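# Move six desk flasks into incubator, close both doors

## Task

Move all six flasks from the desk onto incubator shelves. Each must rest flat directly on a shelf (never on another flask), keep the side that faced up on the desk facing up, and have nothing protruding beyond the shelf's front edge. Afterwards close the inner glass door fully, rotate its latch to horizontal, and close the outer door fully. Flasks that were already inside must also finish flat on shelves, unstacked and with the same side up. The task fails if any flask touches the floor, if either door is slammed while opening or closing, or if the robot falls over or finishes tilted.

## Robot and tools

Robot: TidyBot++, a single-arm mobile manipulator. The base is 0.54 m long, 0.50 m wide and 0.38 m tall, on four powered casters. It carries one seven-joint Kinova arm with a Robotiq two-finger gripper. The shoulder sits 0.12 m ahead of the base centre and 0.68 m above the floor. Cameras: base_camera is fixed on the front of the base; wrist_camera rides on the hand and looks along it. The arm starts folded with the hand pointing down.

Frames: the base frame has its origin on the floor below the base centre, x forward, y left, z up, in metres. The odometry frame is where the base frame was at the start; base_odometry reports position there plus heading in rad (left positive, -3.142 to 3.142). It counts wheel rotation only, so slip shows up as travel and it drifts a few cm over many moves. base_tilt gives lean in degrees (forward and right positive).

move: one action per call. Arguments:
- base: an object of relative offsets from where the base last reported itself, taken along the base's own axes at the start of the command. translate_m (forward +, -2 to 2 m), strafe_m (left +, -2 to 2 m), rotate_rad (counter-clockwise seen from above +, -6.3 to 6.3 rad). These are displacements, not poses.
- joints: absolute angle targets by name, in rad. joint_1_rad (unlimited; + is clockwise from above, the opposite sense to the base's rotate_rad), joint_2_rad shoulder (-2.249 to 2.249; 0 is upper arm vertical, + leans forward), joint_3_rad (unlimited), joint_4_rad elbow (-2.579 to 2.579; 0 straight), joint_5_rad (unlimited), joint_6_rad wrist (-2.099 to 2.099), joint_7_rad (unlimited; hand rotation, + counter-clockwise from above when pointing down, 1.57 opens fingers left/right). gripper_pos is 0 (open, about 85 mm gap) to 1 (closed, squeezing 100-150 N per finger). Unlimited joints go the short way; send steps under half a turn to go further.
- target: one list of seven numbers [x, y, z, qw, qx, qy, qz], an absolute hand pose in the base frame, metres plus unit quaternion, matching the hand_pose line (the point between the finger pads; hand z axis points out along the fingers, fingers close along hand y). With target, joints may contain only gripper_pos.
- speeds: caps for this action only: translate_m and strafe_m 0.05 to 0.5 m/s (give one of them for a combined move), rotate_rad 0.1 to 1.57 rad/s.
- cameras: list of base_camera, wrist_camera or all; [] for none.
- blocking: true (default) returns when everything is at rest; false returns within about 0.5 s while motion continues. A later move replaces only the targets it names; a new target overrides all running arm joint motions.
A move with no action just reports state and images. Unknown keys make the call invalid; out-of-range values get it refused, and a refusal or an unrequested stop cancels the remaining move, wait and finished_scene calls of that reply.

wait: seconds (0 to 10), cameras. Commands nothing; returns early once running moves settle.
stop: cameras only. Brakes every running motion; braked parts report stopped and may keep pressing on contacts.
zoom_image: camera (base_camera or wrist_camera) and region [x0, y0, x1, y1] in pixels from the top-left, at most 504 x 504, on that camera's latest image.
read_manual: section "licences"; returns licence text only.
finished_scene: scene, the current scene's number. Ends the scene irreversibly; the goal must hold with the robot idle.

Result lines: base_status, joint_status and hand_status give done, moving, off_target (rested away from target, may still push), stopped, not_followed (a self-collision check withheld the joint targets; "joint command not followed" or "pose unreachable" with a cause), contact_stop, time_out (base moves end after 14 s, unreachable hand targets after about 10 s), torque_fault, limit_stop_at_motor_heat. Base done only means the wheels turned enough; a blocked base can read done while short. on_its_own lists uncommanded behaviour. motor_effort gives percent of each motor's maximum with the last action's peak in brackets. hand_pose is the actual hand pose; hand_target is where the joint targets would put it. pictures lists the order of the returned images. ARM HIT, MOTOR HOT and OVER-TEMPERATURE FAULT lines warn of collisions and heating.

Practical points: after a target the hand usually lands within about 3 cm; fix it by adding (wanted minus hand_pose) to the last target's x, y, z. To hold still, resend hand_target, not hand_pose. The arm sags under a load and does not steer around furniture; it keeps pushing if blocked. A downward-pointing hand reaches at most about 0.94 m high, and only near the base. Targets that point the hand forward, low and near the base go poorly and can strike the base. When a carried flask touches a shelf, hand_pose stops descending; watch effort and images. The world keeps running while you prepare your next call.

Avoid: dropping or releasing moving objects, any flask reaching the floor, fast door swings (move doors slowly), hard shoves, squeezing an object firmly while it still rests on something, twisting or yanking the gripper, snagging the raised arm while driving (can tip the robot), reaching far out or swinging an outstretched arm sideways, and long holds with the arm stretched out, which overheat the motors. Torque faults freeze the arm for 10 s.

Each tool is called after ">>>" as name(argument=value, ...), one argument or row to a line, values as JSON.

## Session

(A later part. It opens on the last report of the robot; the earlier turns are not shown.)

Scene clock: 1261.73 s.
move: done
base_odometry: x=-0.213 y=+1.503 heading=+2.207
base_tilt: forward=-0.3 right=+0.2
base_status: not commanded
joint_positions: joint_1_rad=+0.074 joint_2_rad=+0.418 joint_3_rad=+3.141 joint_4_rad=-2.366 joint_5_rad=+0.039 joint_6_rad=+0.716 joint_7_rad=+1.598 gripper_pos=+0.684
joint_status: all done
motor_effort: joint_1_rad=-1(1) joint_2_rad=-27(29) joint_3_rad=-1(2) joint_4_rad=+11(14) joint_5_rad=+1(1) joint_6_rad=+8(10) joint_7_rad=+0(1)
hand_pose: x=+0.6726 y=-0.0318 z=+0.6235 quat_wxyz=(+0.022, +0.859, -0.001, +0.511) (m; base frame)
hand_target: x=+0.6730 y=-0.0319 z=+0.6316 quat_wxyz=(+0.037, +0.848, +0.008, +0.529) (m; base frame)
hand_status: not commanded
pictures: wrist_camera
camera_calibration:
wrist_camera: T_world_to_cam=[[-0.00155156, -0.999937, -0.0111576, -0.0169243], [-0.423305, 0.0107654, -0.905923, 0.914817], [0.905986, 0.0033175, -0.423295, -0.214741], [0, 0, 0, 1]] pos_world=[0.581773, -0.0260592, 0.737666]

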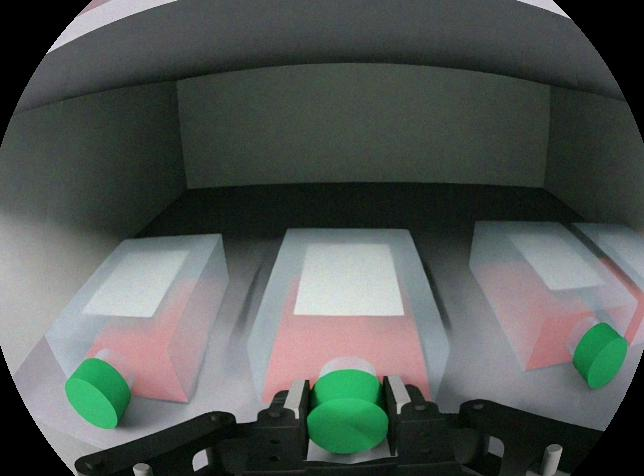

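>>> move(
  base={"translate_m":0.015},
  speeds={"translate_m":0.06},
  joints={"joint_2_rad":0.438,"joint_4_rad":-2.394,"joint_6_rad":0.815},
  cameras=[],
)

>>> move(
  joints={"joint_2_rad":0.458,"joint_4_rad":-2.403,"joint_6_rad":0.84},
  cameras=["wrist_camera"],
)

>>> move(
  joints={"joint_2_rad":0.475,"joint_4_rad":-2.413,"joint_6_rad":0.865},
  cameras=["wrist_camera"],
)

Scene clock: 1267.30 s.
move: done
base_odometry: x=-0.222 y=+1.515 heading=+2.207
base_tilt: forward=-0.3 right=+0.2
base_status: done
joint_positions: joint_1_rad=+0.074 joint_2_rad=+0.427 joint_3_rad=+3.141 joint_4_rad=-2.375 joint_5_rad=+0.039 joint_6_rad=+0.743 joint_7_rad=+1.598 gripper_pos=+0.684
joint_status: all done
motor_effort: joint_1_rad=+0(1) joint_2_rad=-27(29) joint_3_rad=-1(2) joint_4_rad=+11(12) joint_5_rad=+0(1) joint_6_rad=+8(9) joint_7_rad=+0(0)
hand_pose: x=+0.6717 y=-0.0315 z=+0.6222 quat_wxyz=(+0.022, +0.857, -0.001, +0.514) (m; base frame)
hand_target: x=+0.6731 y=-0.0319 z=+0.6291 quat_wxyz=(+0.037, +0.846, +0.008, +0.532) (m; base frame)
hand_status: not commanded
pictures: none
No camera images: "cameras" was empty.

Scene clock: 1267.90 s.
move: done
base_odometry: x=-0.222 y=+1.515 heading=+2.207
base_tilt: forward=-0.3 right=+0.2
base_status: not commanded
joint_positions: joint_1_rad=+0.074 joint_2_rad=+0.439 joint_3_rad=+3.141 joint_4_rad=-2.380 joint_5_rad=+0.039 joint_6_rad=+0.772 joint_7_rad=+1.598 gripper_pos=+0.684
joint_status: all done
motor_effort: joint_1_rad=+0(1) joint_2_rad=-27(27) joint_3_rad=-1(2) joint_4_rad=+11(12) joint_5_rad=+0(1) joint_6_rad=+8(8) joint_7_rad=+0(0)
hand_pose: x=+0.6734 y=-0.0313 z=+0.6220 quat_wxyz=(+0.022, +0.854, -0.001, +0.520) (m; base frame)
hand_target: x=+0.6715 y=-0.0318 z=+0.6217 quat_wxyz=(+0.037, +0.847, +0.008, +0.530) (m; base frame)
hand_status: not commanded
pictures: wrist_camera
camera_calibration:
wrist_camera: T_world_to_cam=[[-0.000666365, -0.999931, -0.0116982, -0.016782], [-0.403965, 0.0109704, -0.914709, 0.906275], [0.914774, 0.00411612, -0.403944, -0.234043], [0, 0, 0, 1]] pos_world=[0.580188, -0.0257596, 0.734241]

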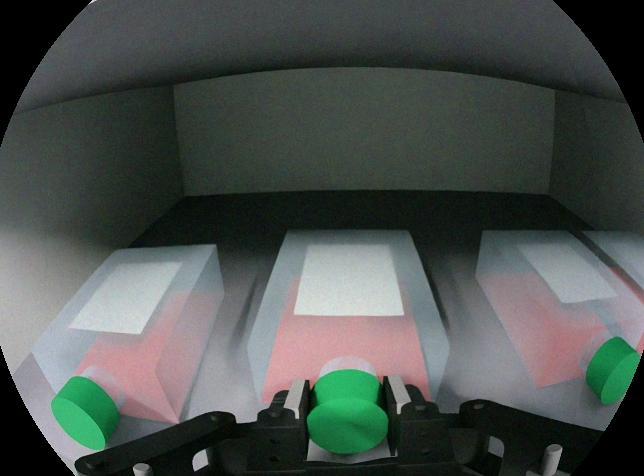

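Scene clock: 1268.50 s.
move: done
base_odometry: x=-0.222 y=+1.515 heading=+2.207
base_tilt: forward=-0.3 right=+0.2
base_status: not commanded
joint_positions: joint_1_rad=+0.074 joint_2_rad=+0.450 joint_3_rad=+3.141 joint_4_rad=-2.386 joint_5_rad=+0.039 joint_6_rad=+0.803 joint_7_rad=+1.598 gripper_pos=+0.684
joint_status: all done
motor_effort: joint_1_rad=+0(1) joint_2_rad=-26(27) joint_3_rad=-1(2) joint_4_rad=+9(11) joint_5_rad=+0(1) joint_6_rad=+7(9) joint_7_rad=+0(0)
hand_pose: x=+0.6740 y=-0.0311 z=+0.6216 quat_wxyz=(+0.022, +0.851, -0.001, +0.525) (m; base frame)
hand_target: x=+0.6694 y=-0.0317 z=+0.6157 quat_wxyz=(+0.037, +0.848, +0.008, +0.529) (m; base frame)
hand_status: not commanded
pictures: wrist_camera
camera_calibration:
wrist_camera: T_world_to_cam=[[-0.000155169, -0.99993, -0.0118656, -0.016774], [-0.392635, 0.0109737, -0.919629, 0.901609], [0.919695, 0.00451615, -0.392609, -0.245078], [0, 0, 0, 1]] pos_world=[0.579397, -0.0255599, 0.732727]

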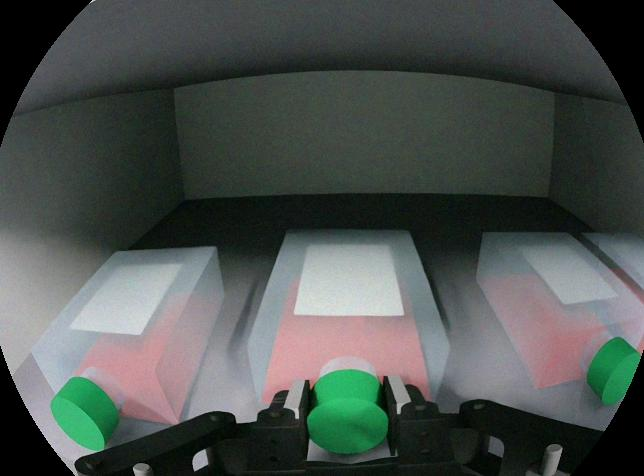

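Contact at .622. Release.

>>> move(
  joints={"gripper_pos":0.5},
  cameras=[],
)

>>> move(
  base={"translate_m":-0.15},
  speeds={"translate_m":0.1},
  cameras=["wrist_camera"],
)

Scene clock: 1272.27 s.
move: done
base_odometry: x=-0.222 y=+1.515 heading=+2.207
base_tilt: forward=-0.4 right=+0.2
base_status: not commanded
joint_positions: joint_1_rad=+0.074 joint_2_rad=+0.460 joint_3_rad=+3.141 joint_4_rad=-2.389 joint_5_rad=+0.039 joint_6_rad=+0.803 joint_7_rad=+1.598 gripper_pos=+0.500
joint_status: all done
motor_effort: joint_1_rad=+0(1) joint_2_rad=-28(28) joint_3_rad=-1(2) joint_4_rad=+10(11) joint_5_rad=+0(1) joint_6_rad=+8(8) joint_7_rad=+0(1)
hand_pose: x=+0.6724 y=-0.0310 z=+0.6151 quat_wxyz=(+0.021, +0.854, -0.001, +0.520) (m; base frame)
hand_target: x=+0.6694 y=-0.0317 z=+0.6157 quat_wxyz=(+0.037, +0.848, +0.008, +0.529) (m; base frame)
hand_status: not commanded
pictures: none
No camera images: "cameras" was empty.

Scene clock: 1274.33 s.
move: done
base_odometry: x=-0.133 y=+1.394 heading=+2.207
base_tilt: forward=-0.3 right=+0.2
base_status: done
joint_positions: joint_1_rad=+0.074 joint_2_rad=+0.465 joint_3_rad=+3.141 joint_4_rad=-2.395 joint_5_rad=+0.039 joint_6_rad=+0.804 joint_7_rad=+1.598 gripper_pos=+0.500
joint_status: not commanded
motor_effort: joint_1_rad=+0(1) joint_2_rad=-28(29) joint_3_rad=-1(2) joint_4_rad=+9(11) joint_5_rad=+0(1) joint_6_rad=+8(9) joint_7_rad=+0(1)
hand_pose: x=+0.6695 y=-0.0308 z=+0.6107 quat_wxyz=(+0.021, +0.856, -0.002, +0.516) (m; base frame)
hand_target: x=+0.6694 y=-0.0317 z=+0.6157 quat_wxyz=(+0.037, +0.848, +0.008, +0.529) (m; base frame)
hand_status: not commanded
pictures: wrist_camera
camera_calibration:
wrist_camera: T_world_to_cam=[[-0.00031365, -0.999908, -0.0135583, -0.0153614], [-0.412311, 0.0124815, -0.910958, 0.897731], [0.911043, 0.00530452, -0.412277, -0.22737], [0, 0, 0, 1]] pos_world=[0.577283, -0.0253589, 0.723848]

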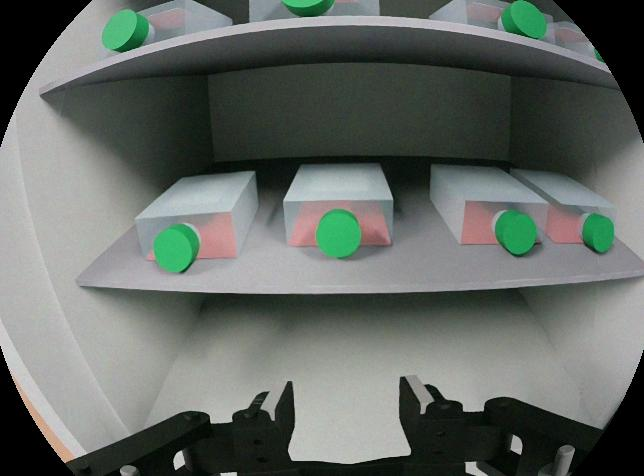

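>>> move(
  base={"translate_m":-0.4},
  cameras=[],
)

>>> move(
  base={"rotate_rad":1.587},
  joints={"joint_1_rad":-0.47,"joint_2_rad":-0.15,"joint_4_rad":-2.15,"joint_6_rad":0.1,"gripper_pos":0.0},
  cameras=[],
)

>>> move(
  base={"translate_m":1.519,"strafe_m":1.027},
  cameras=["wrist_camera"],
)

Scene clock: 1324.60 s.
move: done
base_odometry: x=+0.105 y=+1.073 heading=+2.207
base_tilt: forward=-0.4 right=+0.2
base_status: done
joint_positions: joint_1_rad=+0.074 joint_2_rad=+0.468 joint_3_rad=+3.141 joint_4_rad=-2.402 joint_5_rad=+0.039 joint_6_rad=+0.804 joint_7_rad=+1.598 gripper_pos=+0.500
joint_status: not commanded
motor_effort: joint_1_rad=+0(1) joint_2_rad=-27(30) joint_3_rad=-2(2) joint_4_rad=+10(12) joint_5_rad=+0(1) joint_6_rad=+8(9) joint_7_rad=+0(1)
hand_pose: x=+0.6663 y=-0.0305 z=+0.6069 quat_wxyz=(+0.021, +0.859, -0.002, +0.512) (m; base frame)
hand_target: x=+0.6694 y=-0.0317 z=+0.6157 quat_wxyz=(+0.037, +0.848, +0.008, +0.529) (m; base frame)
hand_status: not commanded
pictures: none
No camera images: "cameras" was empty.

Scene clock: 1327.00 s.
move: done
base_odometry: x=+0.105 y=+1.073 heading=-2.489
base_tilt: forward=-0.3 right=+0.2
base_status: done
joint_positions: joint_1_rad=-0.456 joint_2_rad=-0.137 joint_3_rad=+3.137 joint_4_rad=-2.165 joint_5_rad=+0.038 joint_6_rad=+0.174 joint_7_rad=+1.598 gripper_pos=+0.000
joint_status: all done
motor_effort: joint_1_rad=+0(4) joint_2_rad=-16(30) joint_3_rad=-1(4) joint_4_rad=+20(21) joint_5_rad=+1(2) joint_6_rad=+8(9) joint_7_rad=+0(1)
hand_pose: x=+0.5862 y=+0.2356 z=+0.8728 quat_wxyz=(-0.120, +0.772, +0.210, +0.588) (m; base frame)
hand_target: x=+0.5798 y=+0.2356 z=+0.8664 quat_wxyz=(-0.113, +0.783, +0.221, +0.571) (m; base frame)
hand_status: not commanded
pictures: none
No camera images: "cameras" was empty.

Scene clock: 1331.93 s.
move: done
base_odometry: x=-0.479 y=-0.665 heading=-2.488
base_tilt: forward=-0.3 right=+0.2
base_status: done
joint_positions: joint_1_rad=-0.456 joint_2_rad=-0.146 joint_3_rad=+3.137 joint_4_rad=-2.162 joint_5_rad=+0.038 joint_6_rad=+0.170 joint_7_rad=+1.598 gripper_pos=+0.000
joint_status: not commanded
motor_effort: joint_1_rad=-1(1) joint_2_rad=-16(19) joint_3_rad=+0(2) joint_4_rad=+21(22) joint_5_rad=+1(1) joint_6_rad=+9(9) joint_7_rad=+0(1)
hand_pose: x=+0.5852 y=+0.2351 z=+0.8781 quat_wxyz=(-0.121, +0.770, +0.209, +0.591) (m; base frame)
hand_target: x=+0.5798 y=+0.2356 z=+0.8664 quat_wxyz=(-0.113, +0.783, +0.221, +0.571) (m; base frame)
hand_status: not commanded
pictures: wrist_camera
camera_calibration:
wrist_camera: T_world_to_cam=[[0.494725, -0.868833, 0.0193914, -0.0954266], [-0.177359, -0.122784, -0.976457, 1.05499], [0.850759, 0.479639, -0.21484, -0.291414], [0, 0, 0, 1]] pos_world=[0.482245, 0.1864, 0.969395]

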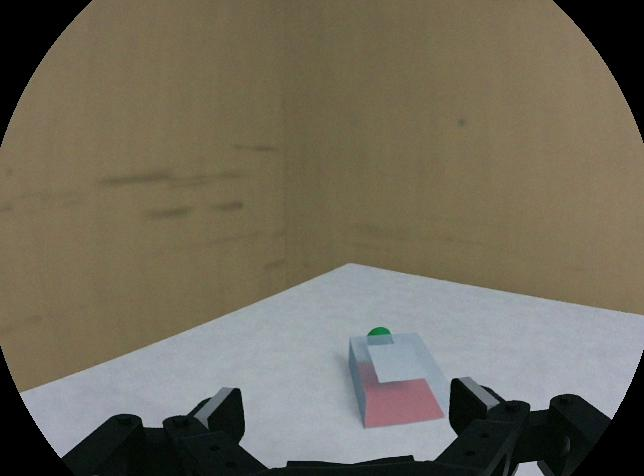

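>>> move(
  base={"translate_m":0.05,"strafe_m":-0.125},
  joints={"joint_1_rad":-0.56,"joint_2_rad":0.25,"joint_4_rad":-2.15,"joint_6_rad":0.54},
  speeds={"translate_m":0.15},
  cameras=["wrist_camera"],
)

Scene clock: 1343.13 s.
move: done
base_odometry: x=-0.595 y=-0.597 heading=-2.488
base_tilt: forward=-0.2 right=+0.2
base_status: done
joint_positions: joint_1_rad=-0.539 joint_2_rad=+0.241 joint_3_rad=+3.137 joint_4_rad=-2.161 joint_5_rad=+0.038 joint_6_rad=+0.462 joint_7_rad=+1.598 gripper_pos=+0.000
joint_status: all done
motor_effort: joint_1_rad=+0(2) joint_2_rad=-27(29) joint_3_rad=-1(3) joint_4_rad=+16(21) joint_5_rad=+1(1) joint_6_rad=+9(9) joint_7_rad=+0(1)
hand_pose: x=+0.6312 y=+0.3171 z=+0.7455 quat_wxyz=(-0.142, +0.786, +0.250, +0.547) (m; base frame)
hand_target: x=+0.6392 y=+0.3277 z=+0.7689 quat_wxyz=(-0.142, +0.761, +0.252, +0.581) (m; base frame)
hand_status: not commanded
pictures: wrist_camera
camera_calibration:
wrist_camera: T_world_to_cam=[[0.573493, -0.819194, 0.00511508, -0.099208], [-0.247505, -0.179216, -0.952167, 0.987802], [0.780927, 0.544796, -0.305534, -0.307327], [0, 0, 0, 1]] pos_world=[0.541381, 0.26319, 0.847161]

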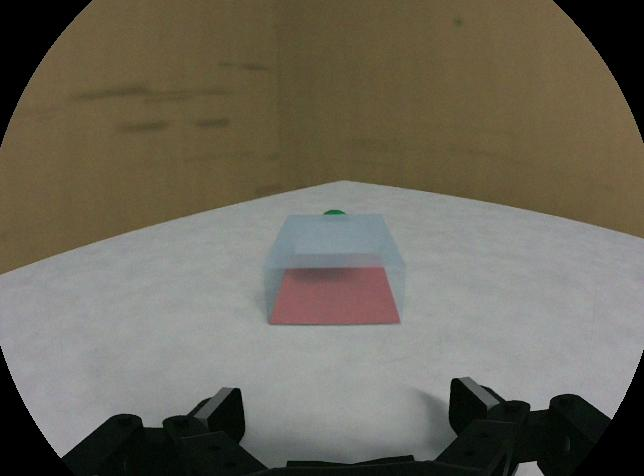

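>>> move(
  base={"translate_m":0.05,"strafe_m":0.037},
  speeds={"translate_m":0.06},
  cameras=["wrist_camera"],
)

Scene clock: 1349.50 s.
move: done
base_odometry: x=-0.612 y=-0.657 heading=-2.489
base_tilt: forward=-0.3 right=+0.2
base_status: done
joint_positions: joint_1_rad=-0.539 joint_2_rad=+0.243 joint_3_rad=+3.137 joint_4_rad=-2.161 joint_5_rad=+0.038 joint_6_rad=+0.465 joint_7_rad=+1.598 gripper_pos=+0.000
joint_status: not commanded
motor_effort: joint_1_rad=-1(1) joint_2_rad=-27(29) joint_3_rad=-1(2) joint_4_rad=+16(18) joint_5_rad=+0(1) joint_6_rad=+8(9) joint_7_rad=+0(1)
hand_pose: x=+0.6318 y=+0.3175 z=+0.7457 quat_wxyz=(-0.142, +0.786, +0.250, +0.548) (m; base frame)
hand_target: x=+0.6392 y=+0.3277 z=+0.7689 quat_wxyz=(-0.142, +0.761, +0.252, +0.581) (m; base frame)
hand_status: not commanded
pictures: wrist_camera
camera_calibration:
wrist_camera: T_world_to_cam=[[0.573542, -0.81916, 0.00519576, -0.0992959], [-0.245885, -0.178202, -0.952777, 0.98742], [0.781403, 0.54518, -0.303625, -0.309751], [0, 0, 0, 1]] pos_world=[0.541782, 0.263491, 0.847259]

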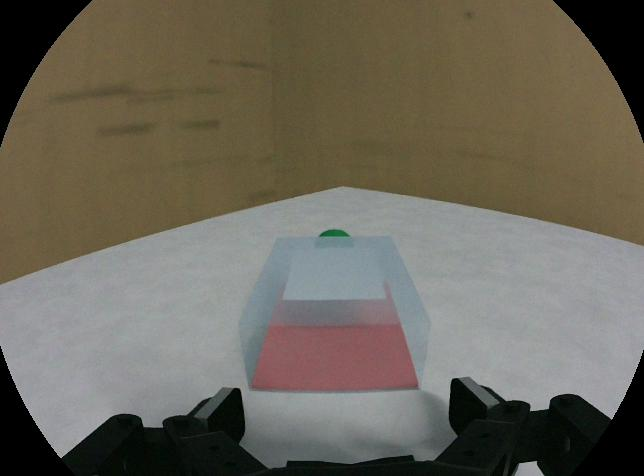

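>>> move(
  base={"translate_m":-0.003,"strafe_m":0.006},
  speeds={"translate_m":0.06},
  cameras=[],
)

>>> move(
  base={"translate_m":0.03,"strafe_m":0.019},
  speeds={"translate_m":0.05},
  cameras=["wrist_camera"],
)

Scene clock: 1355.53 s.
move: done
base_odometry: x=-0.606 y=-0.660 heading=-2.489
base_tilt: forward=-0.3 right=+0.2
base_status: done
joint_positions: joint_1_rad=-0.545 joint_2_rad=+0.243 joint_3_rad=+3.137 joint_4_rad=-2.161 joint_5_rad=+0.038 joint_6_rad=+0.465 joint_7_rad=+1.598 gripper_pos=+0.000
joint_status: not commanded
motor_effort: joint_1_rad=+0(3) joint_2_rad=-27(28) joint_3_rad=-1(3) joint_4_rad=+16(17) joint_5_rad=+0(1) joint_6_rad=+8(9) joint_7_rad=+0(1)
hand_pose: x=+0.6300 y=+0.3203 z=+0.7457 quat_wxyz=(-0.144, +0.785, +0.252, +0.547) (m; base frame)
hand_target: x=+0.6392 y=+0.3277 z=+0.7689 quat_wxyz=(-0.142, +0.761, +0.252, +0.581) (m; base frame)
hand_status: not commanded
pictures: none
No camera images: "cameras" was empty.

Scene clock: 1356.77 s.
move: done
base_odometry: x=-0.618 y=-0.693 heading=-2.489
base_tilt: forward=-0.3 right=+0.2
base_status: done
joint_positions: joint_1_rad=-0.545 joint_2_rad=+0.244 joint_3_rad=+3.137 joint_4_rad=-2.160 joint_5_rad=+0.038 joint_6_rad=+0.466 joint_7_rad=+1.598 gripper_pos=+0.000
joint_status: not commanded
motor_effort: joint_1_rad=+0(2) joint_2_rad=-27(29) joint_3_rad=-1(2) joint_4_rad=+17(18) joint_5_rad=+0(1) joint_6_rad=+8(9) joint_7_rad=+0(1)
hand_pose: x=+0.6301 y=+0.3205 z=+0.7455 quat_wxyz=(-0.144, +0.785, +0.252, +0.547) (m; base frame)
hand_target: x=+0.6392 y=+0.3277 z=+0.7689 quat_wxyz=(-0.142, +0.761, +0.252, +0.581) (m; base frame)
hand_status: not commanded
pictures: wrist_camera
camera_calibration:
wrist_camera: T_world_to_cam=[[0.578238, -0.815851, 0.00518636, -0.0998602], [-0.244776, -0.179543, -0.952811, 0.98712], [0.778283, 0.549683, -0.303519, -0.309693], [0, 0, 0, 1]] pos_world=[0.540395, 0.265992, 0.847059]

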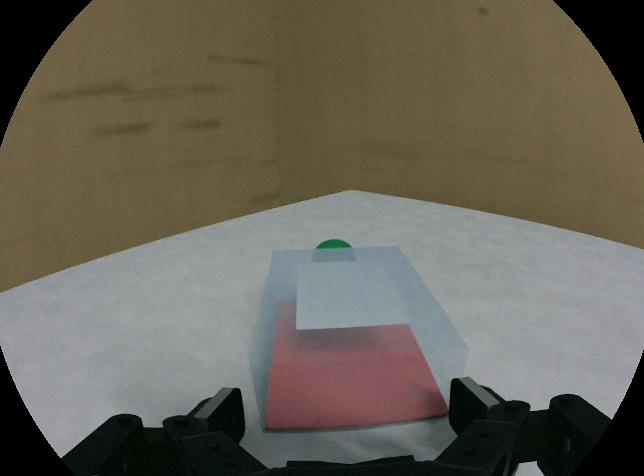

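>>> move(
  base={"translate_m":0.003,"strafe_m":-0.005},
  speeds={"translate_m":0.06},
  cameras=["wrist_camera"],
)

Scene clock: 1362.27 s.
move: done
base_odometry: x=-0.624 y=-0.691 heading=-2.488
base_tilt: forward=-0.2 right=+0.2
base_status: done
joint_positions: joint_1_rad=-0.547 joint_2_rad=+0.244 joint_3_rad=+3.137 joint_4_rad=-2.160 joint_5_rad=+0.038 joint_6_rad=+0.466 joint_7_rad=+1.598 gripper_pos=+0.000
joint_status: not commanded
motor_effort: joint_1_rad=-1(3) joint_2_rad=-27(28) joint_3_rad=-1(3) joint_4_rad=+17(17) joint_5_rad=+0(1) joint_6_rad=+8(9) joint_7_rad=+0(1)
hand_pose: x=+0.6295 y=+0.3215 z=+0.7456 quat_wxyz=(-0.144, +0.785, +0.253, +0.547) (m; base frame)
hand_target: x=+0.6392 y=+0.3277 z=+0.7689 quat_wxyz=(-0.142, +0.761, +0.252, +0.581) (m; base frame)
hand_status: not commanded
pictures: wrist_camera
camera_calibration:
wrist_camera: T_world_to_cam=[[0.579821, -0.814728, 0.00513816, -0.100034], [-0.244387, -0.179933, -0.952837, 0.987059], [0.777228, 0.551219, -0.303438, -0.309656], [0, 0, 0, 1]] pos_world=[0.539899, 0.266793, 0.847059]

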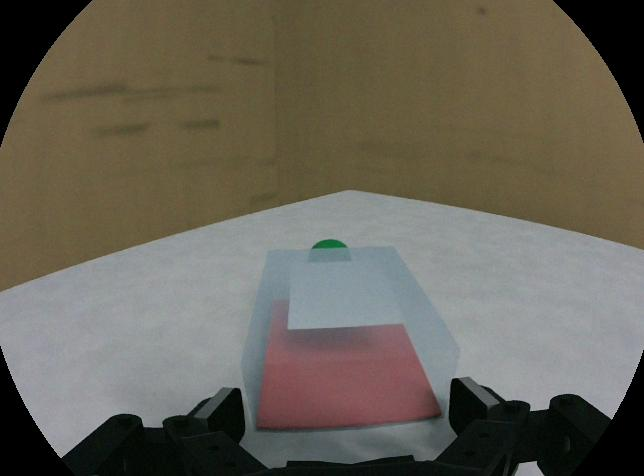

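>>> move(
  base={"translate_m":0.024,"strafe_m":0.016},
  speeds={"translate_m":0.05},
  cameras=["wrist_camera"],
)

Scene clock: 1366.03 s.
move: done
base_odometry: x=-0.633 y=-0.718 heading=-2.489
base_tilt: forward=-0.3 right=+0.2
base_status: done
joint_positions: joint_1_rad=-0.547 joint_2_rad=+0.245 joint_3_rad=+3.137 joint_4_rad=-2.160 joint_5_rad=+0.038 joint_6_rad=+0.466 joint_7_rad=+1.598 gripper_pos=+0.000
joint_status: not commanded
motor_effort: joint_1_rad=+0(1) joint_2_rad=-27(29) joint_3_rad=-1(2) joint_4_rad=+17(18) joint_5_rad=+0(1) joint_6_rad=+8(9) joint_7_rad=+0(1)
hand_pose: x=+0.6297 y=+0.3216 z=+0.7453 quat_wxyz=(-0.144, +0.785, +0.253, +0.547) (m; base frame)
hand_target: x=+0.6392 y=+0.3277 z=+0.7689 quat_wxyz=(-0.142, +0.761, +0.252, +0.581) (m; base frame)
hand_status: not commanded
pictures: wrist_camera
camera_calibration:
wrist_camera: T_world_to_cam=[[0.579813, -0.814734, 0.00510579, -0.0999519], [-0.244554, -0.18001, -0.95278, 0.98692], [0.777181, 0.551186, -0.303619, -0.309825], [0, 0, 0, 1]] pos_world=[0.540099, 0.266993, 0.846759]

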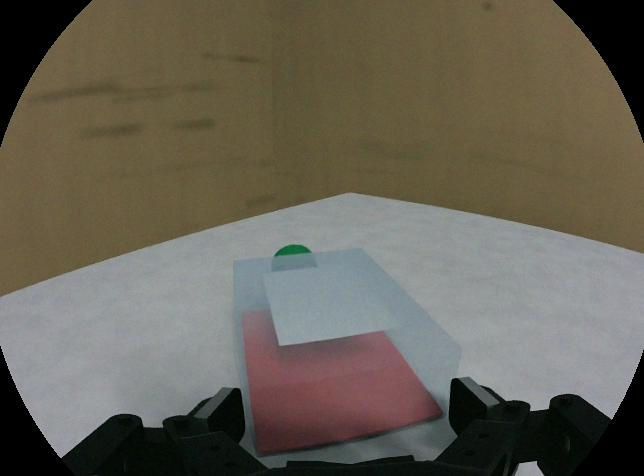

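>>> move(
  base={"translate_m":-0.12,"strafe_m":-0.07},
  speeds={"translate_m":0.1},
  cameras=[],
)

>>> move(
  base={"translate_m":0.093,"strafe_m":-0.168},
  joints={"joint_1_rad":-0.82,"joint_2_rad":0.4,"joint_4_rad":-1.77,"joint_6_rad":0.3},
  speeds={"translate_m":0.15},
  cameras=["wrist_camera"],
)

Scene clock: 1388.50 s.
move: done
base_odometry: x=-0.580 y=-0.590 heading=-2.489
base_tilt: forward=-0.3 right=+0.2
base_status: done
joint_positions: joint_1_rad=-0.547 joint_2_rad=+0.247 joint_3_rad=+3.137 joint_4_rad=-2.159 joint_5_rad=+0.038 joint_6_rad=+0.467 joint_7_rad=+1.598 gripper_pos=+0.000
joint_status: not commanded
motor_effort: joint_1_rad=+0(1) joint_2_rad=-27(29) joint_3_rad=-1(2) joint_4_rad=+17(18) joint_5_rad=+1(1) joint_6_rad=+8(9) joint_7_rad=+0(1)
hand_pose: x=+0.6302 y=+0.3220 z=+0.7450 quat_wxyz=(-0.144, +0.785, +0.253, +0.547) (m; base frame)
hand_target: x=+0.6392 y=+0.3277 z=+0.7689 quat_wxyz=(-0.142, +0.761, +0.252, +0.581) (m; base frame)
hand_status: not commanded
pictures: none
No camera images: "cameras" was empty.

Scene clock: 1390.50 s.
move: done
base_odometry: x=-0.756 y=-0.513 heading=-2.489
base_tilt: forward=-0.3 right=+0.2
base_status: done
joint_positions: joint_1_rad=-0.806 joint_2_rad=+0.386 joint_3_rad=+3.138 joint_4_rad=-1.786 joint_5_rad=+0.038 joint_6_rad=+0.373 joint_7_rad=+1.598 gripper_pos=+0.000
joint_status: all done
motor_effort: joint_1_rad=-1(3) joint_2_rad=-35(36) joint_3_rad=-1(3) joint_4_rad=+20(21) joint_5_rad=+0(1) joint_6_rad=+8(9) joint_7_rad=+0(1)
hand_pose: x=+0.6125 y=+0.5254 z=+0.8232 quat_wxyz=(-0.232, +0.708, +0.334, +0.577) (m; base frame)
hand_target: x=+0.6098 y=+0.5280 z=+0.8003 quat_wxyz=(-0.215, +0.725, +0.350, +0.554) (m; base frame)
hand_status: not commanded
pictures: wrist_camera
camera_calibration:
wrist_camera: T_world_to_cam=[[0.765592, -0.64312, 0.0163241, -0.1377], [-0.0963785, -0.139746, -0.985486, 1.00864], [0.636067, 0.752906, -0.168972, -0.515499], [0, 0, 0, 1]] pos_world=[0.530525, 0.440519, 0.909145]

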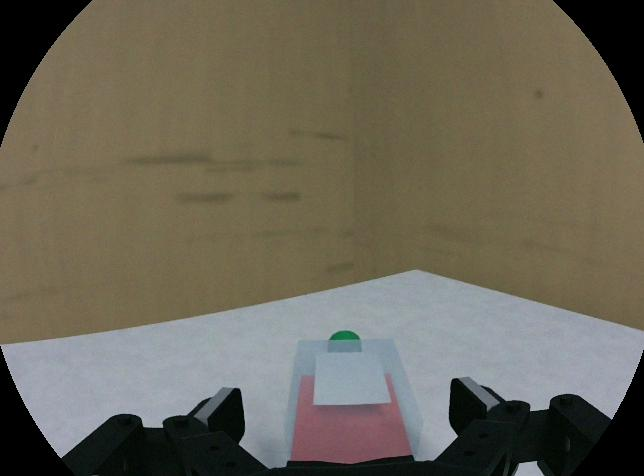

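>>> move(
  base={"translate_m":-0.022,"strafe_m":-0.022},
  joints={"joint_2_rad":0.47,"joint_4_rad":-1.84,"joint_6_rad":0.41},
  speeds={"translate_m":0.1},
  cameras=["wrist_camera"],
)

Scene clock: 1397.53 s.
move: done
base_odometry: x=-0.752 y=-0.482 heading=-2.489
base_tilt: forward=-0.3 right=+0.2
base_status: done
joint_positions: joint_1_rad=-0.806 joint_2_rad=+0.464 joint_3_rad=+3.138 joint_4_rad=-1.830 joint_5_rad=+0.038 joint_6_rad=+0.384 joint_7_rad=+1.598 gripper_pos=+0.000
joint_status: all done
motor_effort: joint_1_rad=+0(1) joint_2_rad=-36(39) joint_3_rad=-1(2) joint_4_rad=+18(21) joint_5_rad=+0(1) joint_6_rad=+9(10) joint_7_rad=+0(0)
hand_pose: x=+0.6101 y=+0.5231 z=+0.7466 quat_wxyz=(-0.217, +0.738, +0.348, +0.535) (m; base frame)
hand_target: x=+0.6075 y=+0.5255 z=+0.7445 quat_wxyz=(-0.211, +0.733, +0.354, +0.542) (m; base frame)
hand_status: not commanded
pictures: wrist_camera
camera_calibration:
wrist_camera: T_world_to_cam=[[0.766865, -0.641749, 0.0087001, -0.131815], [-0.171015, -0.217384, -0.960988, 1.00045], [0.618605, 0.73546, -0.276453, -0.425129], [0, 0, 0, 1]] pos_world=[0.535163, 0.445555, 0.845037]

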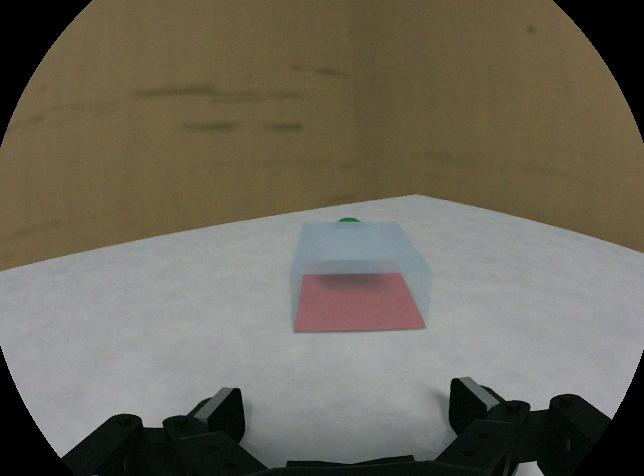

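>>> move(
  base={"translate_m":0.041,"strafe_m":0.034},
  speeds={"translate_m":0.06},
  cameras=["wrist_camera"],
)

Scene clock: 1405.40 s.
move: done
base_odometry: x=-0.765 y=-0.534 heading=-2.490
base_tilt: forward=-0.3 right=+0.2
base_status: done
joint_positions: joint_1_rad=-0.806 joint_2_rad=+0.465 joint_3_rad=+3.138 joint_4_rad=-1.830 joint_5_rad=+0.038 joint_6_rad=+0.384 joint_7_rad=+1.598 gripper_pos=+0.000
joint_status: not commanded
motor_effort: joint_1_rad=+0(2) joint_2_rad=-36(38) joint_3_rad=-1(2) joint_4_rad=+18(19) joint_5_rad=+0(1) joint_6_rad=+9(9) joint_7_rad=+0(1)
hand_pose: x=+0.6101 y=+0.5232 z=+0.7458 quat_wxyz=(-0.216, +0.739, +0.348, +0.535) (m; base frame)
hand_target: x=+0.6075 y=+0.5255 z=+0.7445 quat_wxyz=(-0.211, +0.733, +0.354, +0.542) (m; base frame)
hand_status: not commanded
pictures: wrist_camera
camera_calibration:
wrist_camera: T_world_to_cam=[[0.76693, -0.641672, 0.00864842, -0.131783], [-0.171744, -0.218218, -0.960669, 1.00033], [0.618322, 0.735281, -0.277561, -0.424364], [0, 0, 0, 1]] pos_world=[0.535263, 0.445754, 0.844338]

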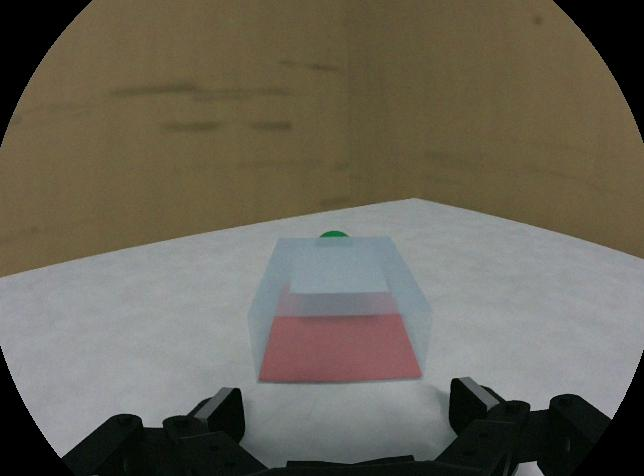

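>>> move(
  base={"translate_m":0.022,"strafe_m":0.028},
  speeds={"translate_m":0.06},
  cameras=["wrist_camera"],
)

Scene clock: 1409.50 s.
move: done
base_odometry: x=-0.765 y=-0.569 heading=-2.490
base_tilt: forward=-0.3 right=+0.3
base_status: done
joint_positions: joint_1_rad=-0.806 joint_2_rad=+0.466 joint_3_rad=+3.138 joint_4_rad=-1.830 joint_5_rad=+0.038 joint_6_rad=+0.384 joint_7_rad=+1.598 gripper_pos=+0.000
joint_status: not commanded
motor_effort: joint_1_rad=+0(2) joint_2_rad=-36(38) joint_3_rad=-1(2) joint_4_rad=+18(19) joint_5_rad=+0(1) joint_6_rad=+8(9) joint_7_rad=+0(1)
hand_pose: x=+0.6101 y=+0.5232 z=+0.7452 quat_wxyz=(-0.216, +0.739, +0.348, +0.535) (m; base frame)
hand_target: x=+0.6075 y=+0.5255 z=+0.7445 quat_wxyz=(-0.211, +0.733, +0.354, +0.542) (m; base frame)
hand_status: not commanded
pictures: wrist_camera
camera_calibration:
wrist_camera: T_world_to_cam=[[0.766891, -0.64172, 0.00860318, -0.131635], [-0.172244, -0.218718, -0.960466, 1.00029], [0.618231, 0.735091, -0.278265, -0.42382], [0, 0, 0, 1]] pos_world=[0.535262, 0.445854, 0.843939]

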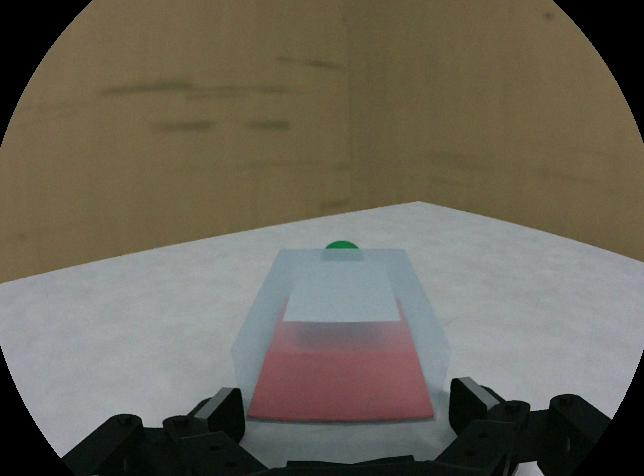

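>>> move(
  base={"translate_m":0.006,"strafe_m":0.013},
  speeds={"translate_m":0.05},
  cameras=["wrist_camera"],
)

Scene clock: 1413.83 s.
move: done
base_odometry: x=-0.762 y=-0.584 heading=-2.491
base_tilt: forward=-0.3 right=+0.2
base_status: done
joint_positions: joint_1_rad=-0.806 joint_2_rad=+0.466 joint_3_rad=+3.138 joint_4_rad=-1.830 joint_5_rad=+0.038 joint_6_rad=+0.384 joint_7_rad=+1.598 gripper_pos=+0.000
joint_status: not commanded
motor_effort: joint_1_rad=+0(3) joint_2_rad=-36(38) joint_3_rad=-2(3) joint_4_rad=+18(19) joint_5_rad=+0(1) joint_6_rad=+9(9) joint_7_rad=+0(1)
hand_pose: x=+0.6100 y=+0.5234 z=+0.7450 quat_wxyz=(-0.216, +0.739, +0.348, +0.535) (m; base frame)
hand_target: x=+0.6075 y=+0.5255 z=+0.7445 quat_wxyz=(-0.211, +0.733, +0.354, +0.542) (m; base frame)
hand_status: not commanded
pictures: wrist_camera
camera_calibration:
wrist_camera: T_world_to_cam=[[0.767121, -0.641446, 0.00853832, -0.131759], [-0.172398, -0.218959, -0.960383, 1.00014], [0.617903, 0.735258, -0.278553, -0.423634], [0, 0, 0, 1]] pos_world=[0.535263, 0.445954, 0.843639]

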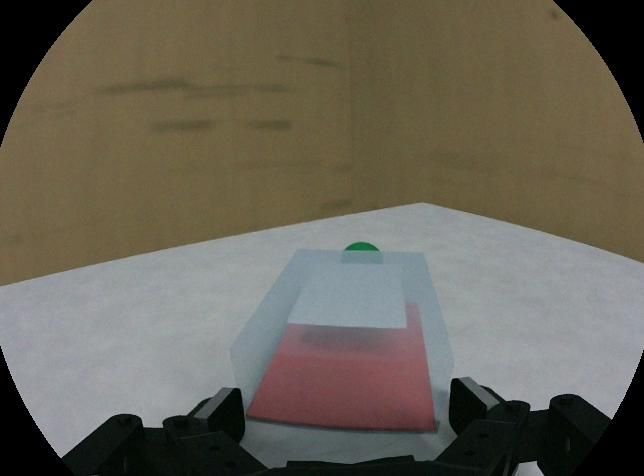

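>>> move(
  base={"translate_m":-0.05,"strafe_m":-0.055},
  speeds={"translate_m":0.1},
  cameras=[],
)

>>> move(
  joints={"joint_1_rad":-0.65,"joint_2_rad":0.3,"joint_4_rad":-1.2,"joint_6_rad":-0.6,"gripper_pos":0.3},
  cameras=[],
)

>>> move(
  base={"translate_m":0.045,"strafe_m":0.275},
  joints={"joint_1_rad":-0.65,"joint_2_rad":0.66,"joint_4_rad":-0.67,"joint_6_rad":-1.1},
  speeds={"translate_m":0.15},
  cameras=["wrist_camera"],
)

Scene clock: 1482.17 s.
move: done
base_odometry: x=-0.756 y=-0.509 heading=-2.491
base_tilt: forward=-0.3 right=+0.1
base_status: done
joint_positions: joint_1_rad=-0.806 joint_2_rad=+0.467 joint_3_rad=+3.138 joint_4_rad=-1.830 joint_5_rad=+0.038 joint_6_rad=+0.384 joint_7_rad=+1.598 gripper_pos=+0.000
joint_status: not commanded
motor_effort: joint_1_rad=+0(2) joint_2_rad=-36(39) joint_3_rad=-1(2) joint_4_rad=+18(20) joint_5_rad=+0(1) joint_6_rad=+9(9) joint_7_rad=+0(1)
hand_pose: x=+0.6100 y=+0.5234 z=+0.7441 quat_wxyz=(-0.216, +0.739, +0.348, +0.534) (m; base frame)
hand_target: x=+0.6075 y=+0.5255 z=+0.7445 quat_wxyz=(-0.211, +0.733, +0.354, +0.542) (m; base frame)
hand_status: not commanded
pictures: none
No camera images: "cameras" was empty.

Scene clock: 1484.43 s.
move: done
base_odometry: x=-0.756 y=-0.509 heading=-2.491
base_tilt: forward=-0.3 right=+0.3
base_status: not commanded
joint_positions: joint_1_rad=-0.672 joint_2_rad=+0.307 joint_3_rad=+3.138 joint_4_rad=-1.212 joint_5_rad=+0.038 joint_6_rad=-0.525 joint_7_rad=+1.598 gripper_pos=+0.300
joint_status: all done
motor_effort: joint_1_rad=+0(2) joint_2_rad=-35(40) joint_3_rad=-1(2) joint_4_rad=+23(23) joint_5_rad=+0(1) joint_6_rad=+8(9) joint_7_rad=+0(1)
hand_pose: x=+0.6826 y=+0.4451 z=+0.9573 quat_wxyz=(-0.151, +0.798, +0.302, +0.500) (m; base frame)
hand_target: x=+0.6807 y=+0.4287 z=+0.9489 quat_wxyz=(-0.140, +0.810, +0.309, +0.477) (m; base frame)
hand_status: not commanded
pictures: none
No camera images: "cameras" was empty.

Scene clock: 1486.97 s.
move: done
base_odometry: x=-0.625 y=-0.755 heading=-2.490
base_tilt: forward=-0.4 right=+0.2
base_status: done
joint_positions: joint_1_rad=-0.662 joint_2_rad=+0.656 joint_3_rad=+3.138 joint_4_rad=-0.685 joint_5_rad=+0.038 joint_6_rad=-1.027 joint_7_rad=+1.598 gripper_pos=+0.300
joint_status: all done
motor_effort: joint_1_rad=+0(3) joint_2_rad=-45(47) joint_3_rad=-1(3) joint_4_rad=+20(24) joint_5_rad=+1(1) joint_6_rad=+6(9) joint_7_rad=+0(1)
hand_pose: x=+0.7386 y=+0.4743 z=+0.8642 quat_wxyz=(-0.101, +0.870, +0.317, +0.364) (m; base frame)
hand_target: x=+0.7284 y=+0.4650 z=+0.8534 quat_wxyz=(-0.098, +0.876, +0.334, +0.334) (m; base frame)
hand_status: not commanded
pictures: wrist_camera
camera_calibration:
wrist_camera: T_world_to_cam=[[0.631754, -0.775168, 0.00117139, -0.0930782], [-0.520765, -0.425537, -0.740082, 1.29096], [0.574187, 0.46694, -0.672515, 0.0662103], [0, 0, 0, 1]] pos_world=[0.693071, 0.446282, 1.00005]

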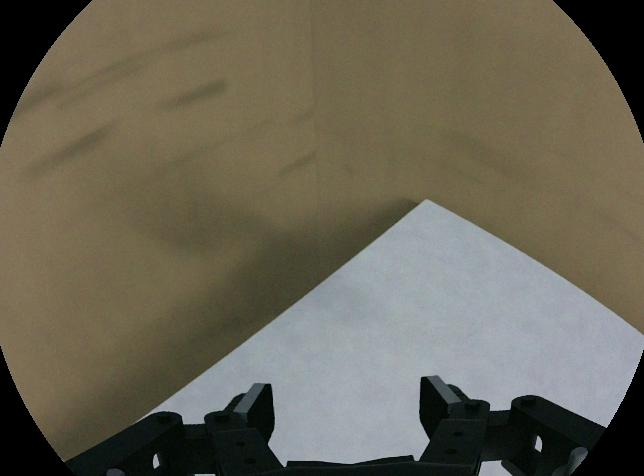

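>>> move(
  joints={"joint_1_rad":-0.6,"joint_2_rad":0.0,"joint_4_rad":-1.2,"joint_6_rad":-1.5},
  cameras=["wrist_camera"],
)

Scene clock: 1491.07 s.
move: done
base_odometry: x=-0.625 y=-0.755 heading=-2.490
base_tilt: forward=-0.2 right=+0.2
base_status: not commanded
joint_positions: joint_1_rad=-0.623 joint_2_rad=+0.007 joint_3_rad=+3.138 joint_4_rad=-1.170 joint_5_rad=+0.038 joint_6_rad=-1.423 joint_7_rad=+1.598 gripper_pos=+0.300
joint_status: all done
motor_effort: joint_1_rad=+0(2) joint_2_rad=-20(48) joint_3_rad=+0(2) joint_4_rad=+18(22) joint_5_rad=+1(1) joint_6_rad=+5(7) joint_7_rad=+0(1)
hand_pose: x=+0.4923 y=+0.2575 z=+0.9568 quat_wxyz=(-0.061, +0.913, +0.307, +0.261) (m; base frame)
hand_target: x=+0.4699 y=+0.2417 z=+0.9350 quat_wxyz=(-0.056, +0.920, +0.325, +0.212) (m; base frame)
hand_status: not commanded
pictures: wrist_camera
camera_calibration:
wrist_camera: T_world_to_cam=[[0.589885, -0.807477, -0.00403023, -0.0718037], [-0.667027, -0.484457, -0.566018, 1.05969], [0.455094, 0.336574, -0.824383, 0.6086], [0, 0, 0, 1]] pos_world=[0.472228, 0.250556, 1.10123]

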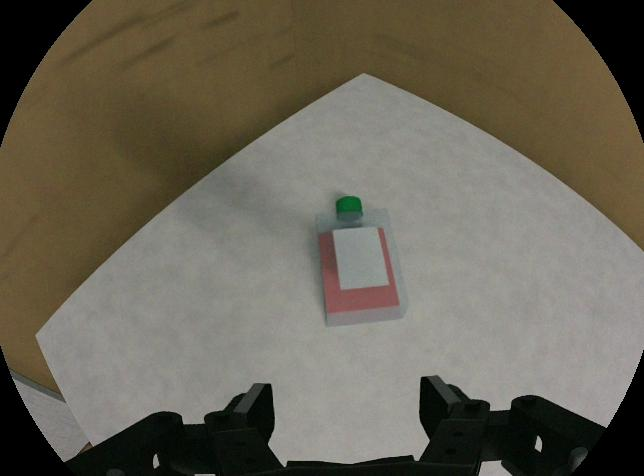

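>>> move(
  joints={"joint_1_rad":-0.555,"joint_2_rad":0.63,"joint_4_rad":-0.82,"joint_6_rad":-1.0},
  cameras=["wrist_camera"],
)

Scene clock: 1508.13 s.
move: done
base_odometry: x=-0.625 y=-0.755 heading=-2.490
base_tilt: forward=-0.3 right=+0.1
base_status: not commanded
joint_positions: joint_1_rad=-0.578 joint_2_rad=+0.630 joint_3_rad=+3.138 joint_4_rad=-0.836 joint_5_rad=+0.038 joint_6_rad=-1.078 joint_7_rad=+1.598 gripper_pos=+0.300
joint_status: all done
motor_effort: joint_1_rad=+0(1) joint_2_rad=-44(47) joint_3_rad=-1(2) joint_4_rad=+21(23) joint_5_rad=+1(1) joint_6_rad=+5(6) joint_7_rad=+0(1)
hand_pose: x=+0.7394 y=+0.3957 z=+0.7974 quat_wxyz=(-0.063, +0.911, +0.289, +0.288) (m; base frame)
hand_target: x=+0.7629 y=+0.4008 z=+0.8199 quat_wxyz=(-0.080, +0.894, +0.293, +0.329) (m; base frame)
hand_status: not commanded
pictures: wrist_camera
camera_calibration:
wrist_camera: T_world_to_cam=[[0.562538, -0.826768, -0.00225745, -0.0801114], [-0.655095, -0.444062, -0.611277, 1.21257], [0.504382, 0.345345, -0.791414, 0.25212], [0, 0, 0, 1]] pos_world=[0.712249, 0.385153, 0.940567]

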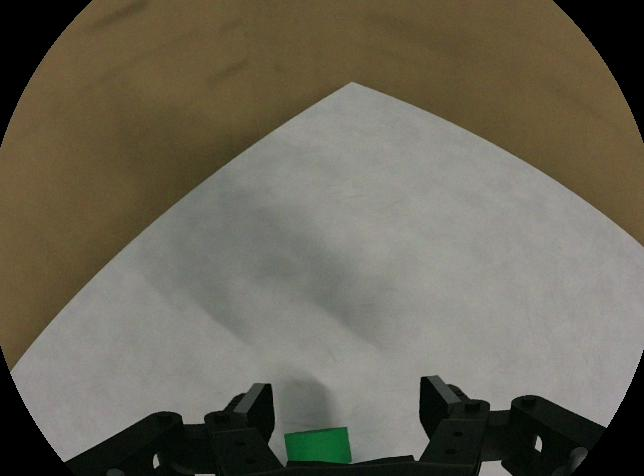

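>>> move(
  joints={"joint_1_rad":-0.62,"joint_2_rad":0.63,"joint_4_rad":-0.96,"joint_6_rad":-0.86},
  cameras=["wrist_camera"],
)

Scene clock: 1515.70 s.
move: done
base_odometry: x=-0.625 y=-0.755 heading=-2.490
base_tilt: forward=-0.3 right=+0.2
base_status: not commanded
joint_positions: joint_1_rad=-0.604 joint_2_rad=+0.631 joint_3_rad=+3.138 joint_4_rad=-0.937 joint_5_rad=+0.038 joint_6_rad=-0.937 joint_7_rad=+1.598 gripper_pos=+0.300
joint_status: all done
motor_effort: joint_1_rad=+0(2) joint_2_rad=-44(46) joint_3_rad=-1(2) joint_4_rad=+20(22) joint_5_rad=+1(1) joint_6_rad=+6(7) joint_7_rad=+0(1)
hand_pose: x=+0.7380 y=+0.4196 z=+0.7721 quat_wxyz=(-0.073, +0.901, +0.301, +0.305) (m; base frame)
hand_target: x=+0.7374 y=+0.4431 z=+0.7760 quat_wxyz=(-0.091, +0.884, +0.322, +0.327) (m; base frame)
hand_status: not commanded
pictures: wrist_camera
camera_calibration:
wrist_camera: T_world_to_cam=[[0.58861, -0.808416, -0.00113502, -0.0874346], [-0.620795, -0.451103, -0.641186, 1.20745], [0.517833, 0.378113, -0.767385, 0.182333], [0, 0, 0, 1]] pos_world=[0.706626, 0.405057, 0.91402]

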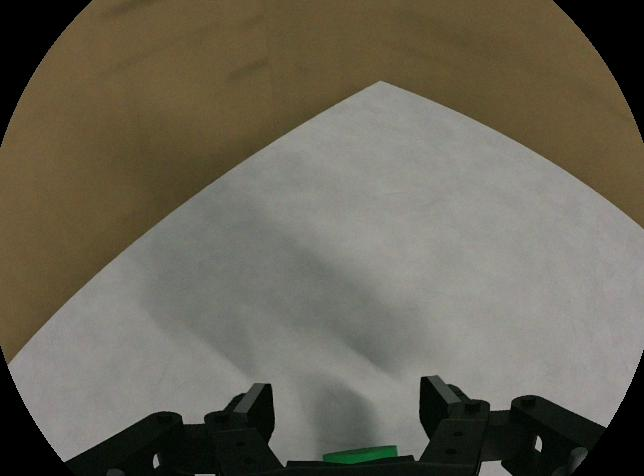

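>>> move(
  base={"translate_m":-0.02,"strafe_m":-0.02},
  speeds={"translate_m":0.1},
  cameras=["wrist_camera"],
)

Scene clock: 1519.30 s.
move: done
base_odometry: x=-0.621 y=-0.727 heading=-2.490
base_tilt: forward=-0.3 right=+0.1
base_status: done
joint_positions: joint_1_rad=-0.607 joint_2_rad=+0.630 joint_3_rad=+3.138 joint_4_rad=-0.937 joint_5_rad=+0.038 joint_6_rad=-0.932 joint_7_rad=+1.598 gripper_pos=+0.300
joint_status: not commanded
motor_effort: joint_1_rad=+0(3) joint_2_rad=-45(48) joint_3_rad=-1(2) joint_4_rad=+20(21) joint_5_rad=+1(1) joint_6_rad=+6(6) joint_7_rad=+0(0)
hand_pose: x=+0.7377 y=+0.4218 z=+0.7743 quat_wxyz=(-0.074, +0.899, +0.302, +0.308) (m; base frame)
hand_target: x=+0.7374 y=+0.4431 z=+0.7760 quat_wxyz=(-0.091, +0.884, +0.322, +0.327) (m; base frame)
hand_status: not commanded
pictures: wrist_camera
camera_calibration:
wrist_camera: T_world_to_cam=[[0.590805, -0.806814, -0.000949261, -0.0880049], [-0.616059, -0.45036, -0.646256, 1.20979], [0.520981, 0.382396, -0.76312, 0.175939], [0, 0, 0, 1]] pos_world=[0.705633, 0.406558, 0.916012]

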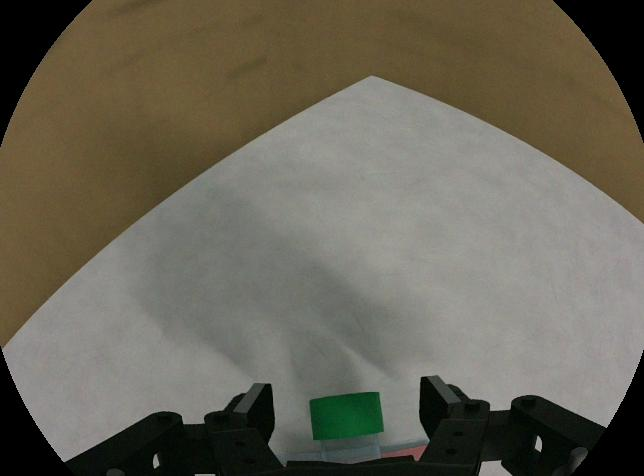

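>>> move(
  joints={"joint_2_rad":0.632,"joint_4_rad":-1.02,"joint_6_rad":-0.79},
  cameras=["wrist_camera"],
)

Scene clock: 1522.63 s.
move: done
base_odometry: x=-0.621 y=-0.727 heading=-2.490
base_tilt: forward=-0.3 right=+0.1
base_status: not commanded
joint_positions: joint_1_rad=-0.607 joint_2_rad=+0.631 joint_3_rad=+3.138 joint_4_rad=-0.993 joint_5_rad=+0.038 joint_6_rad=-0.863 joint_7_rad=+1.598 gripper_pos=+0.300
joint_status: all done
motor_effort: joint_1_rad=+0(1) joint_2_rad=-44(46) joint_3_rad=-1(2) joint_4_rad=+20(22) joint_5_rad=+1(1) joint_6_rad=+6(6) joint_7_rad=+0(0)
hand_pose: x=+0.7396 y=+0.4237 z=+0.7582 quat_wxyz=(-0.076, +0.897, +0.303, +0.313) (m; base frame)
hand_target: x=+0.7387 y=+0.4440 z=+0.7576 quat_wxyz=(-0.092, +0.883, +0.322, +0.330) (m; base frame)
hand_status: not commanded
pictures: wrist_camera
camera_calibration:
wrist_camera: T_world_to_cam=[[0.592866, -0.805301, -0.0008272, -0.0898131], [-0.608875, -0.447584, -0.654935, 1.20154], [0.527049, 0.388792, -0.755685, 0.14893], [0, 0, 0, 1]] pos_world=[0.706339, 0.407559, 0.899397]

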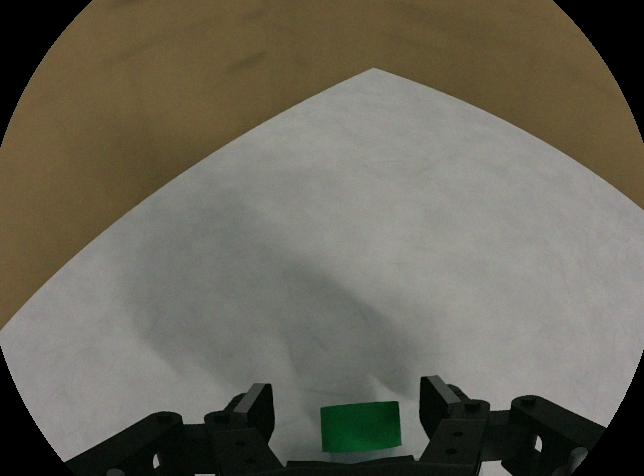

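>>> move(
  base={"translate_m":-0.004,"strafe_m":-0.007},
  speeds={"translate_m":0.05},
  joints={"joint_2_rad":0.632,"joint_4_rad":-1.05,"joint_6_rad":-0.765},
  cameras=["wrist_camera"],
)

>>> move(
  joints={"gripper_pos":0.95},
  cameras=["wrist_camera"],
)

Scene clock: 1528.57 s.
move: done
base_odometry: x=-0.622 y=-0.719 heading=-2.490
base_tilt: forward=-0.3 right=+0.2
base_status: done
joint_positions: joint_1_rad=-0.608 joint_2_rad=+0.625 joint_3_rad=+3.138 joint_4_rad=-1.017 joint_5_rad=+0.038 joint_6_rad=-0.832 joint_7_rad=+1.598 gripper_pos=+0.300
joint_status: all done
motor_effort: joint_1_rad=+0(2) joint_2_rad=-42(46) joint_3_rad=-1(3) joint_4_rad=+19(21) joint_5_rad=+1(1) joint_6_rad=+5(6) joint_7_rad=+0(1)
hand_pose: x=+0.7400 y=+0.4253 z=+0.7569 quat_wxyz=(-0.078, +0.895, +0.303, +0.319) (m; base frame)
hand_target: x=+0.7370 y=+0.4428 z=+0.7472 quat_wxyz=(-0.091, +0.883, +0.322, +0.328) (m; base frame)
hand_status: not commanded
pictures: wrist_camera
camera_calibration:
wrist_camera: T_world_to_cam=[[0.594735, -0.803922, -0.000523599, -0.0909577], [-0.600116, -0.443527, -0.665691, 1.20152], [0.534931, 0.396224, -0.746228, 0.131044], [0, 0, 0, 1]] pos_world=[0.705046, 0.40786, 0.89758]

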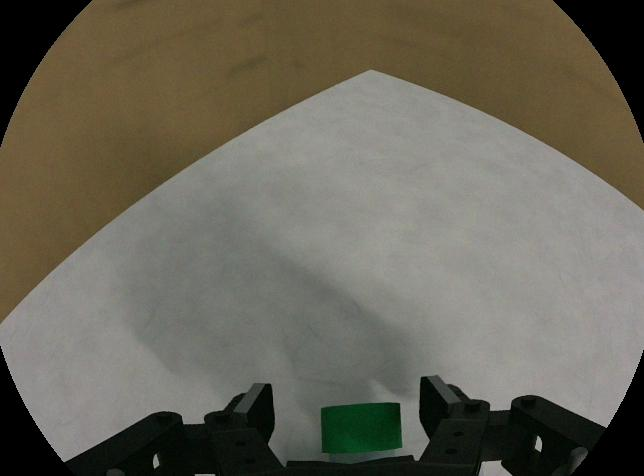

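Scene clock: 1529.47 s.
move: off_target
base_odometry: x=-0.622 y=-0.719 heading=-2.490
base_tilt: forward=-0.3 right=+0.1
base_status: not commanded
joint_positions: joint_1_rad=-0.608 joint_2_rad=+0.620 joint_3_rad=+3.138 joint_4_rad=-1.019 joint_5_rad=+0.038 joint_6_rad=-0.826 joint_7_rad=+1.598 gripper_pos=+0.693
joint_status: gripper_pos off_target (ended at +0.693, target +0.950)
motor_effort: joint_1_rad=+0(1) joint_2_rad=-41(45) joint_3_rad=-1(2) joint_4_rad=+19(21) joint_5_rad=+1(2) joint_6_rad=+4(6) joint_7_rad=+0(1)
hand_pose: x=+0.7401 y=+0.4256 z=+0.7601 quat_wxyz=(-0.079, +0.893, +0.303, +0.322) (m; base frame)
hand_target: x=+0.7370 y=+0.4428 z=+0.7472 quat_wxyz=(-0.091, +0.883, +0.322, +0.328) (m; base frame)
hand_status: not commanded
pictures: wrist_camera
camera_calibration:
wrist_camera: T_world_to_cam=[[0.595002, -0.803724, -0.00027905, -0.0912705], [-0.595915, -0.440927, -0.671169, 1.20387], [0.539312, 0.399513, -0.741304, 0.124908], [0, 0, 0, 1]] pos_world=[0.704348, 0.407561, 0.900571]

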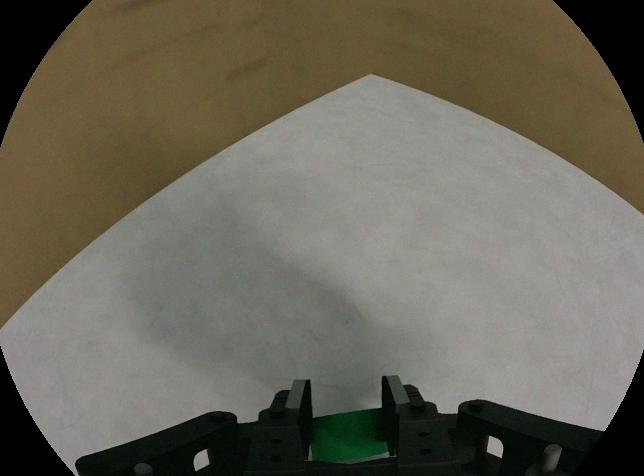

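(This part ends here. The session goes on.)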